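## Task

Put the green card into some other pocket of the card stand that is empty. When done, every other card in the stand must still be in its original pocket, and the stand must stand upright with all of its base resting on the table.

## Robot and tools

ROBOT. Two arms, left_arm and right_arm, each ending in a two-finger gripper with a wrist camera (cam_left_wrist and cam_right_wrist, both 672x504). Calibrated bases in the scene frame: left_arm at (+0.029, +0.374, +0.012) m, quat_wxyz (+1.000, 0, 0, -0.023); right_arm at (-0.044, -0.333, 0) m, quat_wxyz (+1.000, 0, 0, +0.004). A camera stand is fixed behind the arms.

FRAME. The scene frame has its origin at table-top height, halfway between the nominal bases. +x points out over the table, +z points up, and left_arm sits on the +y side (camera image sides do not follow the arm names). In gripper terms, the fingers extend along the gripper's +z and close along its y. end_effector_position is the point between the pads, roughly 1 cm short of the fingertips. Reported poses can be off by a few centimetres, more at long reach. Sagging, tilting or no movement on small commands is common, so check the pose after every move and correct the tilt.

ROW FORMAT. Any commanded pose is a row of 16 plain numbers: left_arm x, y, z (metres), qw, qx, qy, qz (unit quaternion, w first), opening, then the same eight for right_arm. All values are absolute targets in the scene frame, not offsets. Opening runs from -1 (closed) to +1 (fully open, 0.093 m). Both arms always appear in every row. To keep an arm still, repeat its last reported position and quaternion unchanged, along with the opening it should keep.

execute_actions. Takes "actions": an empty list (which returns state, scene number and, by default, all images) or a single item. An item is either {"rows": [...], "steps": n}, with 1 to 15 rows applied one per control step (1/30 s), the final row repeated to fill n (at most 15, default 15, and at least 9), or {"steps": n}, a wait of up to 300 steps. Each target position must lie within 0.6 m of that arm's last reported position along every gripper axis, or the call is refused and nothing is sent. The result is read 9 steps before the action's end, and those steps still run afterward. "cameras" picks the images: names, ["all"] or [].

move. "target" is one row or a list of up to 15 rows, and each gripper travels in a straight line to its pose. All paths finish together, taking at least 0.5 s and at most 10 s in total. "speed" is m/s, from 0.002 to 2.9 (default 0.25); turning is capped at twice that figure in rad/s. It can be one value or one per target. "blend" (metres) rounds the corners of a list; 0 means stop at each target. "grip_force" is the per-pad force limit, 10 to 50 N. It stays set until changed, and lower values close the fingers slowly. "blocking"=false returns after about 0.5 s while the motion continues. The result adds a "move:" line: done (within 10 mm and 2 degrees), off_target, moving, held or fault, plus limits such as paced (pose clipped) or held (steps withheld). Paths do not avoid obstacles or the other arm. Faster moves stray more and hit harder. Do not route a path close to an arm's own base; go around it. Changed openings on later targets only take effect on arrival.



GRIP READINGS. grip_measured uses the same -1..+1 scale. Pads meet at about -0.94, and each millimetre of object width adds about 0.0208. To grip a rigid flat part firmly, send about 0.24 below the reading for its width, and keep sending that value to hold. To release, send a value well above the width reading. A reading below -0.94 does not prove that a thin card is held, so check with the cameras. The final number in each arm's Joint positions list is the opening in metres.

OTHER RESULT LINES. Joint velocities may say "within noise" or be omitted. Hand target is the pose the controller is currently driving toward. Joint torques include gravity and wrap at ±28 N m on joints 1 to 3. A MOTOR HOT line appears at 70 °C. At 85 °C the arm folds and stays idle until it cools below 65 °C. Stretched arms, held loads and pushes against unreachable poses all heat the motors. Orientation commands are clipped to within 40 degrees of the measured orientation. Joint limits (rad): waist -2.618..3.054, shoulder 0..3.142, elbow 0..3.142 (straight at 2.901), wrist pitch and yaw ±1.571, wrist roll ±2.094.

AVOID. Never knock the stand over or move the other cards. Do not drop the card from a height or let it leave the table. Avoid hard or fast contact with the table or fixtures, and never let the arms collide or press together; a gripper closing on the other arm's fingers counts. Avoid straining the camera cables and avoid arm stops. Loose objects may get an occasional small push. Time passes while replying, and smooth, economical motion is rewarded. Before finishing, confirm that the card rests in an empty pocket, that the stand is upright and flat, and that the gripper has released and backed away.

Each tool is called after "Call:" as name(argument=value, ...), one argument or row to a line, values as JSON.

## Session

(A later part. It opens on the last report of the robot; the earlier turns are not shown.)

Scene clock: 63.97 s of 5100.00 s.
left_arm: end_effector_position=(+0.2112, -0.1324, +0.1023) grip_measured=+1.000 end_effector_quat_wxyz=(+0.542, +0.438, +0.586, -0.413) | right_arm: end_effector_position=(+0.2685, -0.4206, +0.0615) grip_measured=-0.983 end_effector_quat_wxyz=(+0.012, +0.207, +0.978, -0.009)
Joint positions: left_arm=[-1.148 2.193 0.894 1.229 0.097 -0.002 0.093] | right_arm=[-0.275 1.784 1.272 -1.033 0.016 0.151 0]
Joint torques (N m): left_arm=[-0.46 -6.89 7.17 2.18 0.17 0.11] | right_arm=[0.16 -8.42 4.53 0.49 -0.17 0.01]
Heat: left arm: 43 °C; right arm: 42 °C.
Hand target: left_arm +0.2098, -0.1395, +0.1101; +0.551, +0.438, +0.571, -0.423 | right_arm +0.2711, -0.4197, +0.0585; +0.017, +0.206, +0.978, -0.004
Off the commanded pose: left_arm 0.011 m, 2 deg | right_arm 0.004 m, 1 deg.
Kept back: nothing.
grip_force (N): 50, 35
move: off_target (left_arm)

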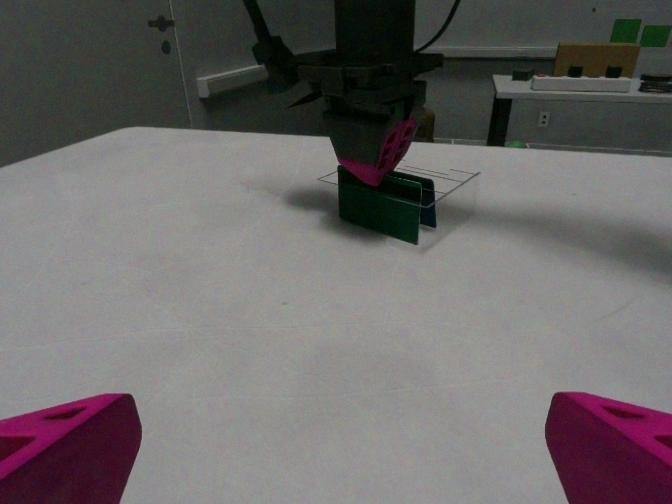

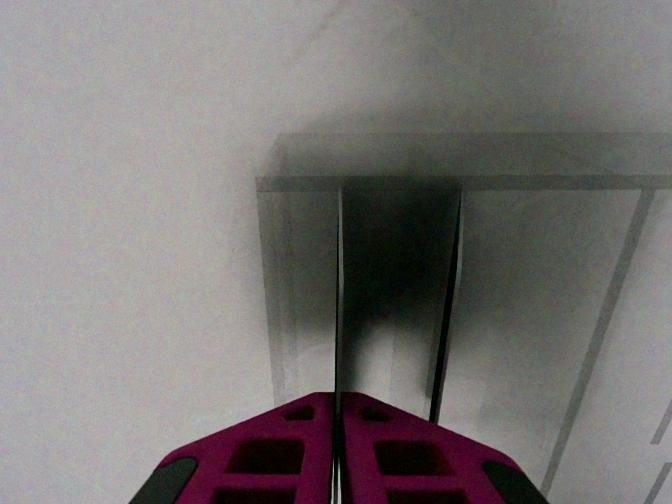

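Call:
move(
  target=[0.21, -0.14, 0.11, 0.5512, 0.4379, 0.5707, -0.4229, 1, 0.271, -0.421, 0.132, 0.0171, 0.2062, 0.9784, -0.0036, -1],
  cameras=["all"],
  speed=0.08,
  grip_force=[50, 50],
)

Call:
zoom_image(
  camera="cam_left_wrist",
  region=[280, 50, 500, 260],
)

Scene clock: 66.13 s of 5100.00 s.
left_arm: end_effector_position=(+0.2112, -0.1324, +0.1023) grip_measured=+1.000 end_effector_quat_wxyz=(+0.542, +0.438, +0.586, -0.413) | right_arm: end_effector_position=(+0.2653, -0.4196, +0.1125) grip_measured=-0.983 end_effector_quat_wxyz=(-0.012, +0.207, +0.978, -0.007)
Joint positions: left_arm=[-1.148 2.193 0.894 1.229 0.097 -0.002 0.093] | right_arm=[-0.275 1.784 1.477 -1.288 0.016 0.151 0]
Joint torques (N m): left_arm=[-0.46 -6.89 7.17 2.18 0.17 0.12] | right_arm=[-0.21 -12.57 7.83 0.09 -0.16 -0.01]
Heat: left arm: 43 °C; right arm: 42 °C.
Hand target: left_arm +0.2098, -0.1395, +0.1101; +0.551, +0.438, +0.571, -0.423 | right_arm +0.2705, -0.4209, +0.1317; +0.017, +0.206, +0.978, -0.004
Off the commanded pose: left_arm 0.011 m, 2 deg | right_arm 0.020 m, 3 deg.
Kept back: nothing.
move: off_target (left_arm, right_arm)

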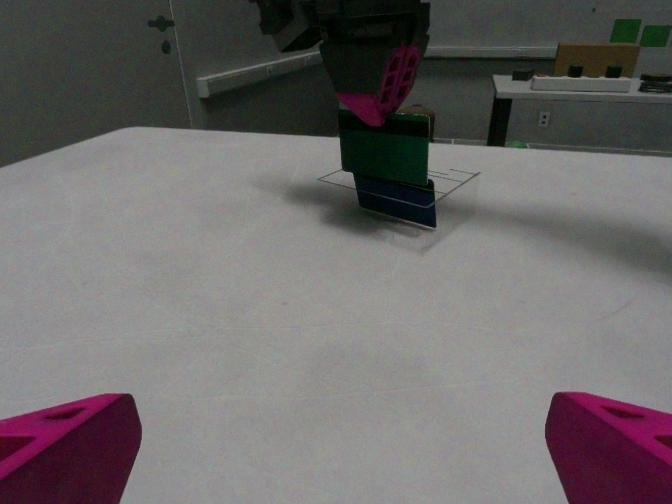

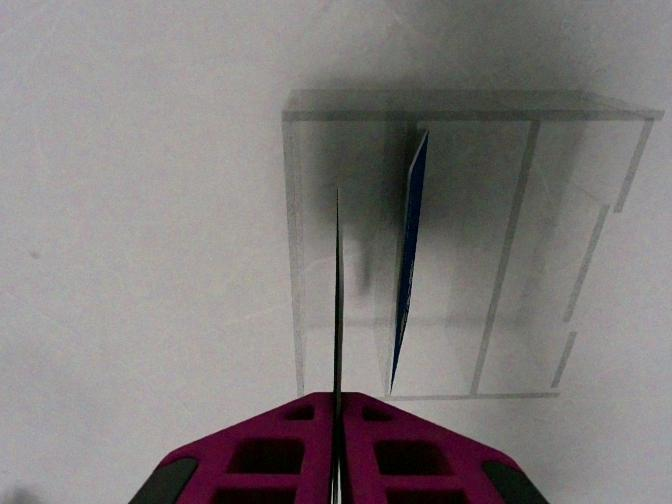

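Scaled by 2.291.

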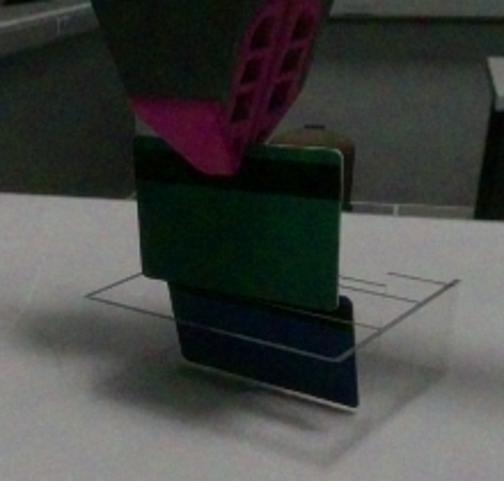

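Call:
move(
  target=[
    [0.21, -0.14, 0.11, 0.5512, 0.4379, 0.5707, -0.4229, 1, 0.271, -0.421, 0.16, 0.0171, 0.2062, 0.9784, -0.0036, -1],
    [0.21, -0.14, 0.11, 0.5512, 0.4379, 0.5707, -0.4229, 1, 0.2400, -0.487, 0.15, 0.0171, 0.2062, 0.9784, -0.0036, -1],
  ],
  cameras=["all"],
  speed=0.12,
)

Call:
zoom_image(
  camera="cam_left_wrist",
  region=[280, 50, 500, 260],
)

Scene clock: 69.63 s of 5100.00 s.
left_arm: end_effector_position=(+0.2112, -0.1324, +0.1023) grip_measured=+1.000 end_effector_quat_wxyz=(+0.542, +0.438, +0.586, -0.413) | right_arm: end_effector_position=(+0.2379, -0.4883, +0.1413) grip_measured=-0.983 end_effector_quat_wxyz=(-0.006, +0.212, +0.977, -0.004)
Joint positions: left_arm=[-1.148 2.193 0.894 1.229 0.097 -0.002 0.093] | right_arm=[-0.507 1.772 1.578 -1.386 0.011 -0.071 0]
Joint torques (N m): left_arm=[-0.47 -6.89 7.17 2.17 0.17 0.12] | right_arm=[0.16 -12.4 4.66 0.37 -0.22 -0.05]
Heat: left arm: 43 °C; right arm: 42 °C.
Hand target: left_arm +0.2098, -0.1395, +0.1101; +0.551, +0.438, +0.571, -0.423 | right_arm +0.2400, -0.4869, +0.1500; +0.017, +0.206, +0.978, -0.004
Off the commanded pose: left_arm 0.011 m, 2 deg | right_arm 0.009 m, 3 deg.
Kept back: nothing.
move: off_target (left_arm, right_arm)

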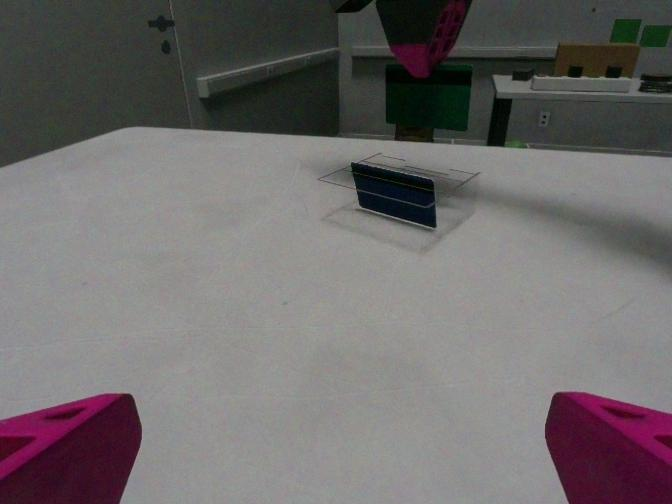

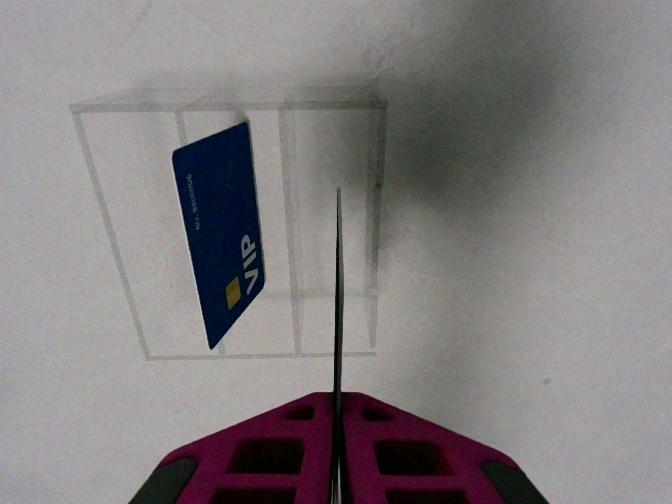

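Scaled by 2.291.

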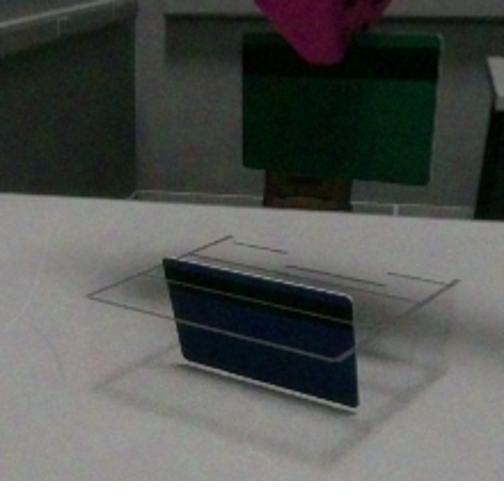

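Call:
move(
  target=[0.21, -0.14, 0.11, 0.5512, 0.4379, 0.5707, -0.4229, 1, 0.2400, -0.486, 0.105, 0.0171, 0.2025, 0.9791, -0.0036, -1],
  cameras=["all"],
  speed=0.08,
)

Call:
zoom_image(
  camera="cam_left_wrist",
  region=[280, 50, 500, 260],
)

Scene clock: 71.43 s of 5100.00 s.
left_arm: end_effector_position=(+0.2112, -0.1324, +0.1023) grip_measured=+1.000 end_effector_quat_wxyz=(+0.542, +0.438, +0.586, -0.413) | right_arm: end_effector_position=(+0.2312, -0.4846, +0.0988) grip_measured=-0.983 end_effector_quat_wxyz=(-0.016, +0.209, +0.978, -0.001)
Joint positions: left_arm=[-1.148 2.193 0.894 1.229 0.097 -0.002 0.093] | right_arm=[-0.507 1.769 1.404 -1.237 0.011 -0.078 0]
Joint torques (N m): left_arm=[-0.46 -6.87 7.17 2.17 0.17 0.11] | right_arm=[0.4 -11.84 4.41 0.59 -0.23 -0.06]
Heat: left arm: 43 °C; right arm: 43 °C.
Hand target: left_arm +0.2098, -0.1395, +0.1101; +0.551, +0.438, +0.571, -0.423 | right_arm +0.2398, -0.4859, +0.1053; +0.016, +0.202, +0.979, -0.004
Off the commanded pose: left_arm 0.011 m, 2 deg | right_arm 0.011 m, 4 deg.
Kept back: nothing.
move: off_target (left_arm, right_arm)

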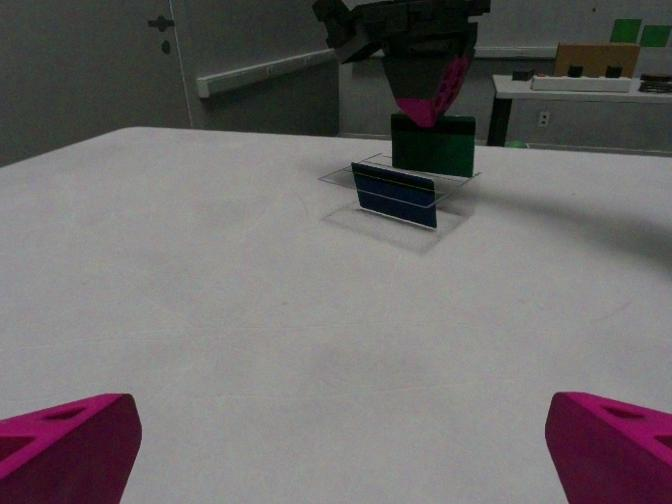

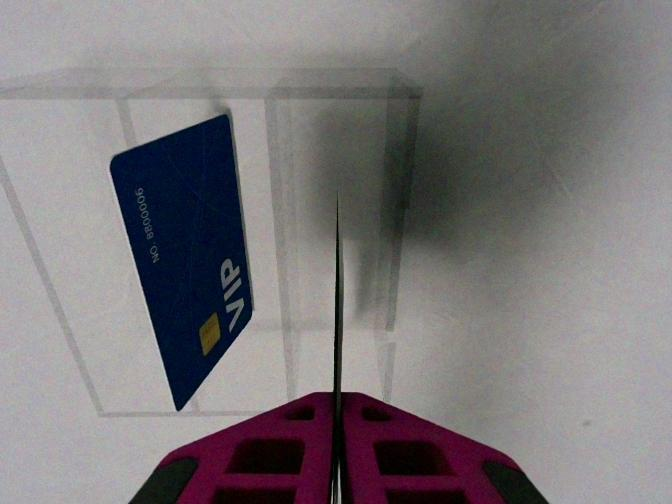

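Scaled by 2.291.

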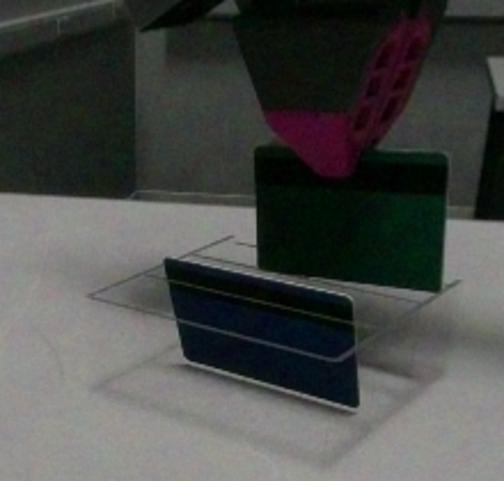

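Call:
move(
  target=[
    [0.21, -0.14, 0.11, 0.5512, 0.4379, 0.5707, -0.4229, 1, 0.2440, -0.4885, 0.15, 0.0299, 0.2025, 0.9788, -0.0062, -1],
    [0.21, -0.14, 0.11, 0.5512, 0.4379, 0.5707, -0.4229, 1, 0.2440, -0.4890, 0.11, 0.0299, 0.2025, 0.9788, -0.0062, -1],
  ],
  cameras=["all"],
  speed=0.08,
)

Call:
zoom_image(
  camera="cam_left_wrist",
  region=[320, 80, 500, 260],
)

Scene clock: 77.77 s of 5100.00 s.
left_arm: end_effector_position=(+0.2112, -0.1324, +0.1023) grip_measured=+1.000 end_effector_quat_wxyz=(+0.542, +0.438, +0.586, -0.413) | right_arm: end_effector_position=(+0.2406, -0.4893, +0.1035) grip_measured=-0.983 end_effector_quat_wxyz=(+0.009, +0.207, +0.978, -0.007)
Joint positions: left_arm=[-1.148 2.193 0.894 1.229 0.097 -0.002 0.093] | right_arm=[-0.507 1.759 1.411 -1.202 0.009 -0.082 0]
Joint torques (N m): left_arm=[-0.46 -6.89 7.17 2.17 0.17 0.12] | right_arm=[0.09 -11.56 4.64 0.42 -0.22 -0.04]
Heat: left arm: 44 °C; right arm: 45 °C.
Hand target: left_arm +0.2098, -0.1395, +0.1101; +0.551, +0.438, +0.571, -0.423 | right_arm +0.2440, -0.4890, +0.1101; +0.030, +0.202, +0.979, -0.006
Off the commanded pose: left_arm 0.011 m, 2 deg | right_arm 0.007 m, 2 deg.
Kept back: nothing.
move: off_target (left_arm)

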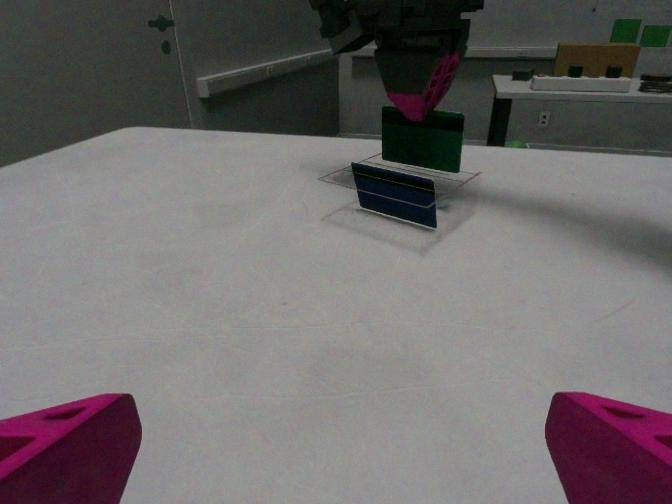

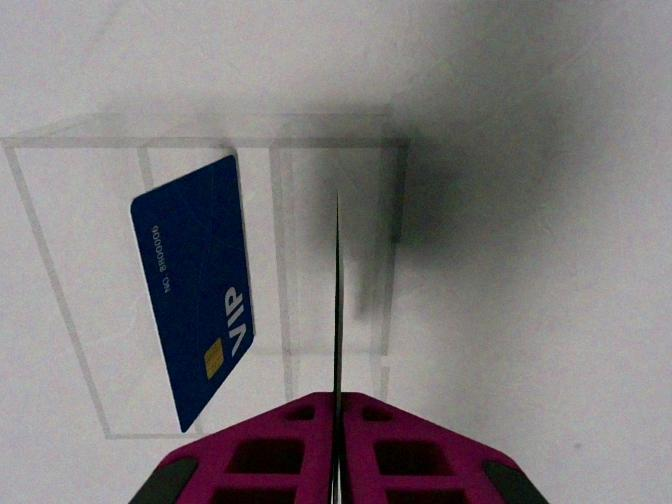

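Scaled by 2.800.

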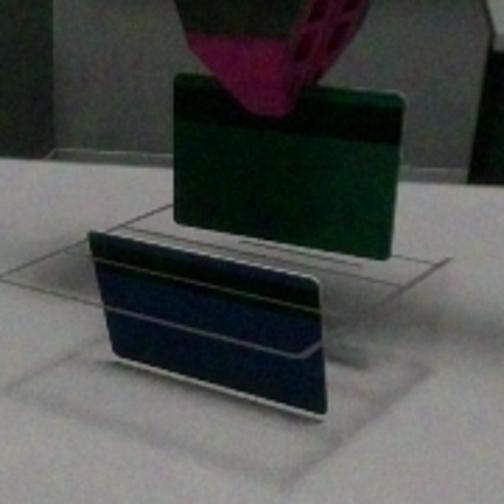

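Call:
move(
  target=[0.21, -0.14, 0.11, 0.5512, 0.4379, 0.5707, -0.4229, 1, 0.2445, -0.4890, 0.09, 0.0299, 0.2025, 0.9788, -0.0062, -1],
  cameras=["all"],
  speed=0.05,
)

Call:
zoom_image(
  camera="cam_left_wrist",
  region=[320, 80, 500, 260],
)

Scene clock: 80.40 s of 5100.00 s.
left_arm: end_effector_position=(+0.2112, -0.1324, +0.1023) grip_measured=+1.000 end_effector_quat_wxyz=(+0.542, +0.438, +0.586, -0.413) | right_arm: end_effector_position=(+0.2407, -0.4894, +0.0868) grip_measured=-0.983 end_effector_quat_wxyz=(+0.014, +0.207, +0.978, -0.009)
Joint positions: left_arm=[-1.148 2.193 0.894 1.229 0.097 -0.002 0.093] | right_arm=[-0.507 1.759 1.344 -1.124 0.009 -0.082 0]
Joint torques (N m): left_arm=[-0.44 -6.89 7.17 2.18 0.16 0.12] | right_arm=[0.2 -10.39 4.7 0.45 -0.24 -0.05]
Heat: left arm: 44 °C; right arm: 45 °C.
Hand target: left_arm +0.2098, -0.1395, +0.1101; +0.551, +0.438, +0.571, -0.423 | right_arm +0.2444, -0.4889, +0.0901; +0.030, +0.202, +0.979, -0.006
Off the commanded pose: left_arm 0.011 m, 2 deg | right_arm 0.005 m, 2 deg.
Kept back: nothing.
move: off_target (left_arm)

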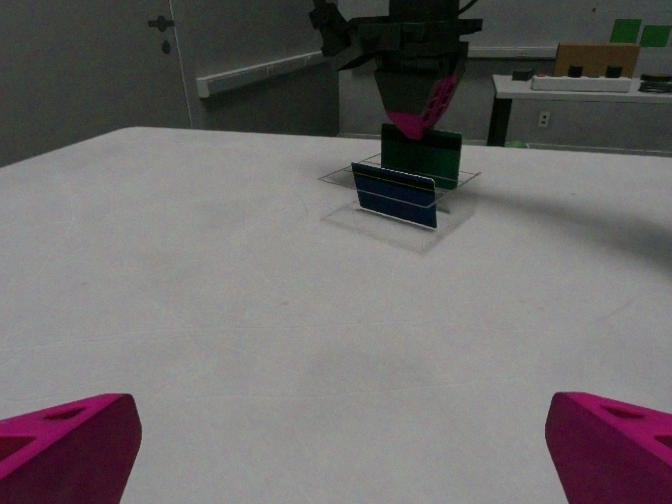

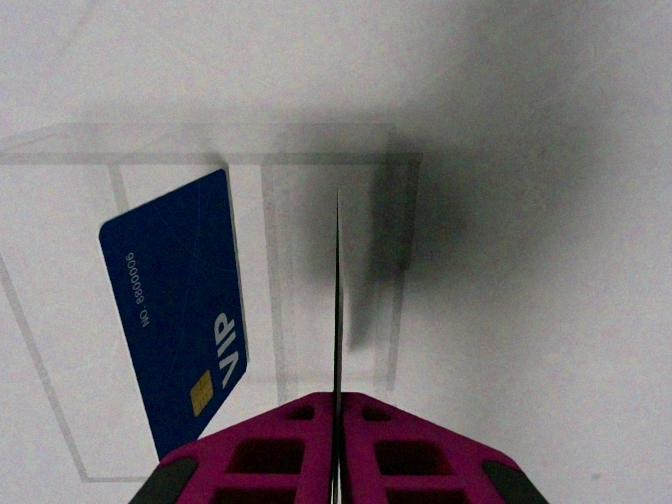

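Scaled by 2.800.

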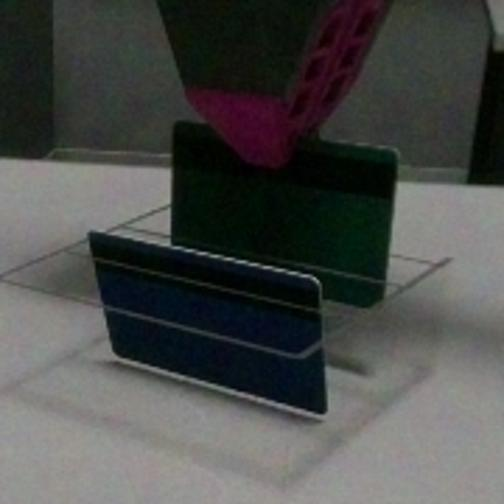

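Call:
move(
  target=[0.21, -0.14, 0.11, 0.5512, 0.4379, 0.5707, -0.4229, 1, 0.2450, -0.4892, 0.068, 0.0299, 0.2025, 0.9788, -0.0062, -1],
  cameras=["all"],
  speed=0.05,
)

Call:
zoom_image(
  camera="cam_left_wrist",
  region=[320, 80, 500, 260],
)

Scene clock: 81.80 s of 5100.00 s.
left_arm: end_effector_position=(+0.2112, -0.1324, +0.1023) grip_measured=+1.000 end_effector_quat_wxyz=(+0.542, +0.438, +0.586, -0.413) | right_arm: end_effector_position=(+0.2416, -0.4898, +0.0705) grip_measured=-0.983 end_effector_quat_wxyz=(+0.023, +0.207, +0.978, -0.011)
Joint positions: left_arm=[-1.148 2.193 0.894 1.229 0.097 -0.002 0.093] | right_arm=[-0.507 1.759 1.277 -1.039 0.009 -0.082 0]
Joint torques (N m): left_arm=[-0.46 -6.89 7.17 2.17 0.16 0.12] | right_arm=[0.18 -8.46 4.75 0.48 -0.21 -0.08]
Heat: left arm: 44 °C; right arm: 45 °C.
Hand target: left_arm +0.2098, -0.1395, +0.1101; +0.551, +0.438, +0.571, -0.423 | right_arm +0.2449, -0.4892, +0.0681; +0.030, +0.202, +0.979, -0.006
Off the commanded pose: left_arm 0.011 m, 2 deg | right_arm 0.004 m, 1 deg.
Kept back: nothing.
move: off_target (left_arm)

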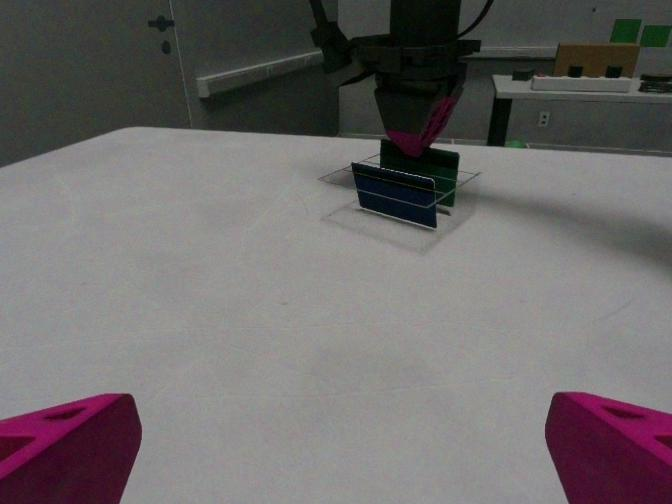

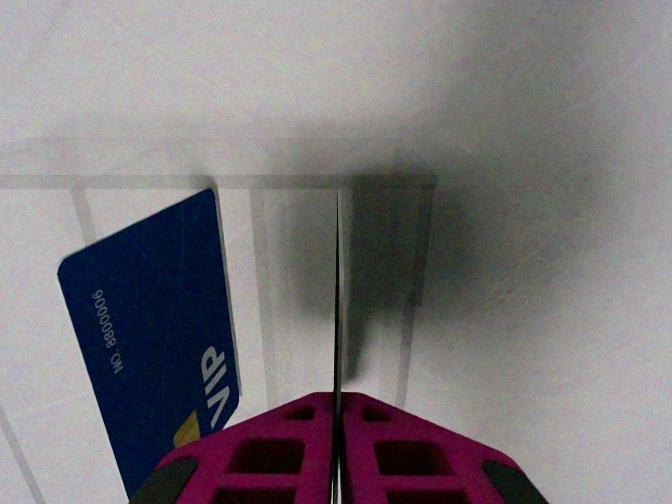

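Scaled by 2.800.

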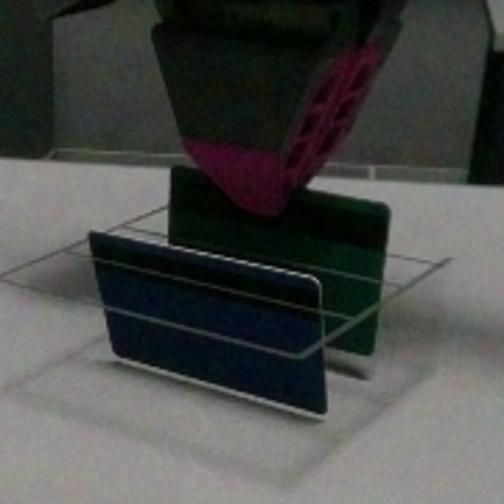

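Call:
move(
  target=[0.21, -0.14, 0.11, 0.5512, 0.4379, 0.5707, -0.4229, 1, 0.2440, -0.4892, 0.0585, 0.0299, 0.2025, 0.9788, -0.0062, -1],
  cameras=["all"],
  speed=0.04,
)

Call:
zoom_image(
  camera="cam_left_wrist",
  region=[320, 80, 500, 260],
)

Scene clock: 84.63 s of 5100.00 s.
left_arm: end_effector_position=(+0.2112, -0.1324, +0.1023) grip_measured=+1.000 end_effector_quat_wxyz=(+0.542, +0.438, +0.586, -0.413) | right_arm: end_effector_position=(+0.2402, -0.4891, +0.0624) grip_measured=-0.983 end_effector_quat_wxyz=(+0.023, +0.207, +0.978, -0.011)
Joint positions: left_arm=[-1.148 2.193 0.894 1.229 0.097 -0.002 0.093] | right_arm=[-0.507 1.761 1.247 -1.007 0.009 -0.082 0]
Joint torques (N m): left_arm=[-0.44 -6.89 7.17 2.17 0.17 0.11] | right_arm=[0.05 -7.99 4.57 0.59 -0.21 -0.03]
Heat: left arm: 44 °C; right arm: 45 °C.
Hand target: left_arm +0.2098, -0.1395, +0.1101; +0.551, +0.438, +0.571, -0.423 | right_arm +0.2439, -0.4891, +0.0585; +0.030, +0.202, +0.979, -0.006
Off the commanded pose: left_arm 0.011 m, 2 deg | right_arm 0.005 m, 1 deg.
Kept back: nothing.
move: off_target (left_arm)

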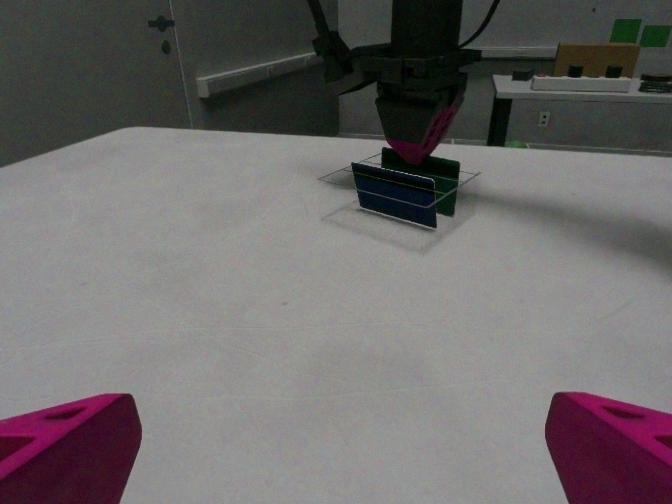

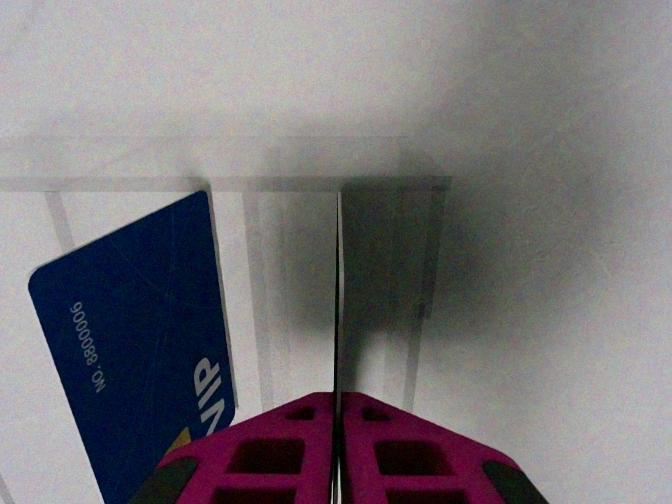

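Scaled by 2.800.

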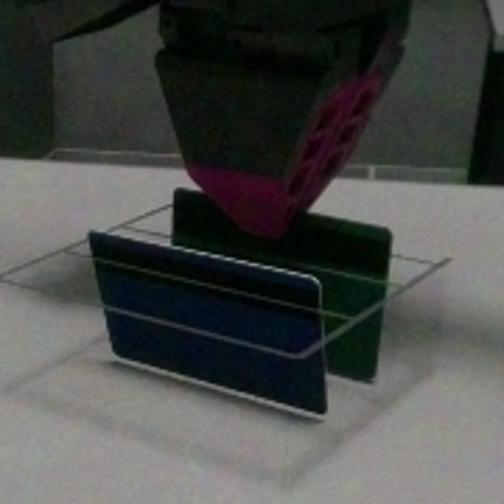

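Call:
move(
  target=[0.21, -0.14, 0.11, 0.5512, 0.4379, 0.5707, -0.4229, 1, 0.2440, -0.4892, 0.0585, 0.0299, 0.2025, 0.9788, -0.0062, -0.55],
  cameras=["all"],
  speed=0.04,
)

Call:
zoom_image(
  camera="cam_left_wrist",
  region=[320, 80, 500, 260],
)

Scene clock: 85.90 s of 5100.00 s.
left_arm: end_effector_position=(+0.2112, -0.1324, +0.1023) grip_measured=+1.000 end_effector_quat_wxyz=(+0.542, +0.438, +0.586, -0.413) | right_arm: end_effector_position=(+0.2415, -0.4897, +0.0620) grip_measured=-0.553 end_effector_quat_wxyz=(+0.025, +0.206, +0.978, -0.012)
Joint positions: left_arm=[-1.148 2.193 0.894 1.229 0.097 -0.002 0.093] | right_arm=[-0.507 1.762 1.247 -1 0.008 -0.082 0.019]
Joint torques (N m): left_arm=[-0.46 -6.89 7.17 2.18 0.17 0.12] | right_arm=[0.08 -8.2 4.62 0.55 -0.22 -0.06]
Heat: left arm: 44 °C; right arm: 45 °C.
Hand target: left_arm +0.2098, -0.1395, +0.1101; +0.551, +0.438, +0.571, -0.423 | right_arm +0.2439, -0.4891, +0.0586; +0.030, +0.202, +0.979, -0.006
Off the commanded pose: left_arm 0.011 m, 2 deg | right_arm 0.004 m, 1 deg.
Kept back: nothing.
move: off_target (left_arm)

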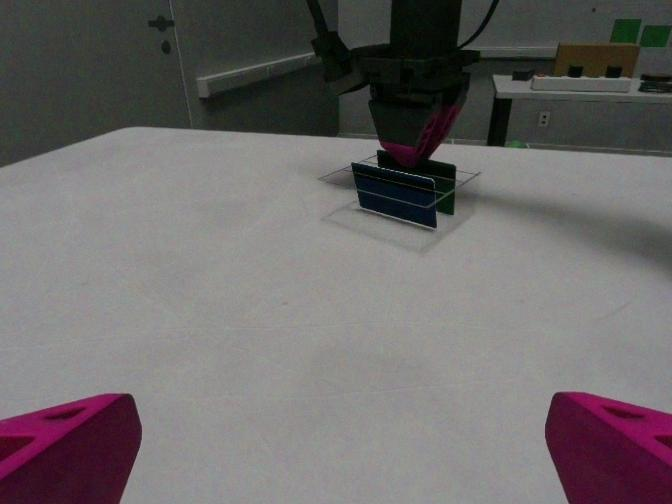

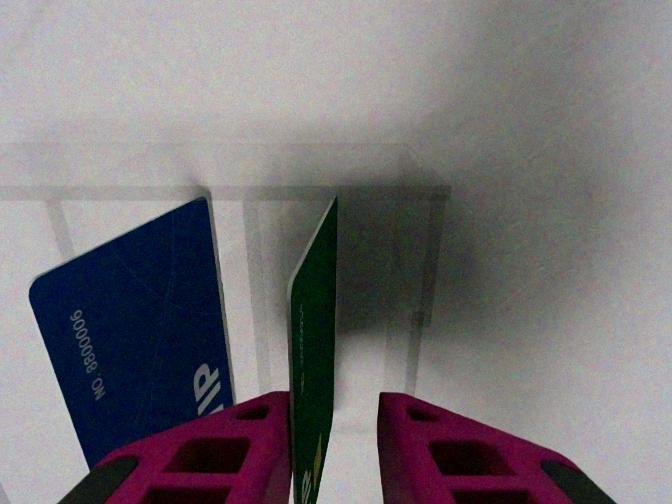

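Scaled by 2.800.

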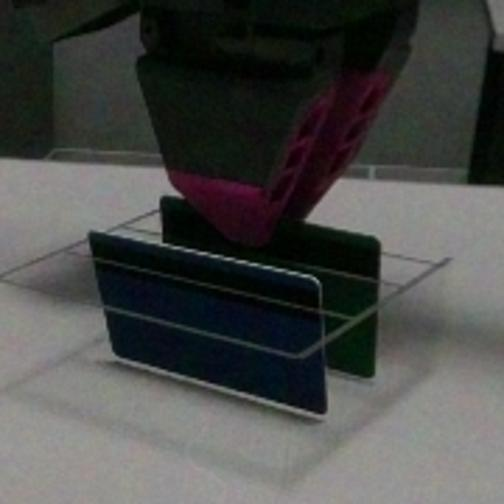

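Call:
move(
  target=[0.21, -0.14, 0.11, 0.5512, 0.4379, 0.5707, -0.4229, 1, 0.2440, -0.4892, 0.17, 0.0299, 0.2025, 0.9788, -0.0062, -0.55],
  cameras=["all"],
  speed=0.1,
)

Call:
zoom_image(
  camera="cam_left_wrist",
  region=[320, 80, 500, 260],
)

Scene clock: 88.03 s of 5100.00 s.
left_arm: end_effector_position=(+0.2112, -0.1324, +0.1023) grip_measured=+1.000 end_effector_quat_wxyz=(+0.542, +0.438, +0.586, -0.413) | right_arm: end_effector_position=(+0.2401, -0.4890, +0.1537) grip_measured=-0.553 end_effector_quat_wxyz=(+0.005, +0.206, +0.978, -0.006)
Joint positions: left_arm=[-1.148 2.193 0.894 1.229 0.097 -0.002 0.093] | right_arm=[-0.507 1.762 1.615 -1.41 0.008 -0.082 0.019]
Joint torques (N m): left_arm=[-0.46 -6.89 7.17 2.17 0.17 0.12] | right_arm=[0.08 -11.38 7.87 0.16 -0.2 -0.06]
Heat: left arm: 44 °C; right arm: 45 °C.
Hand target: left_arm +0.2098, -0.1395, +0.1101; +0.551, +0.438, +0.571, -0.423 | right_arm +0.2436, -0.4890, +0.1698; +0.030, +0.202, +0.979, -0.006
Off the commanded pose: left_arm 0.011 m, 2 deg | right_arm 0.017 m, 3 deg.
Kept back: nothing.
move: off_target (left_arm, right_arm)

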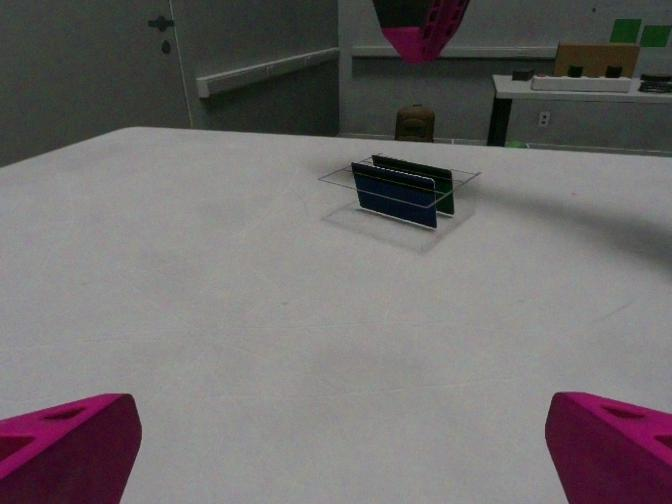

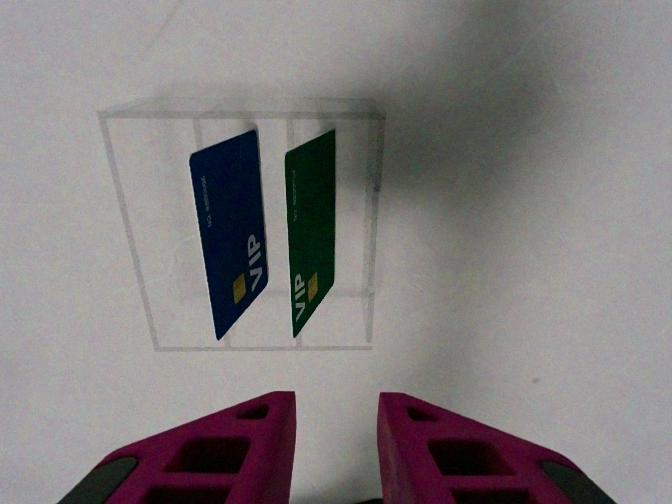

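Scaled by 2.800.

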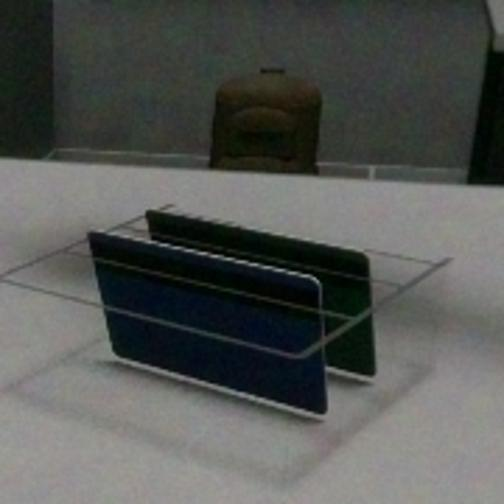

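Call:
finished_scene(
  scene=1,
)

The scene is finished: the task was done.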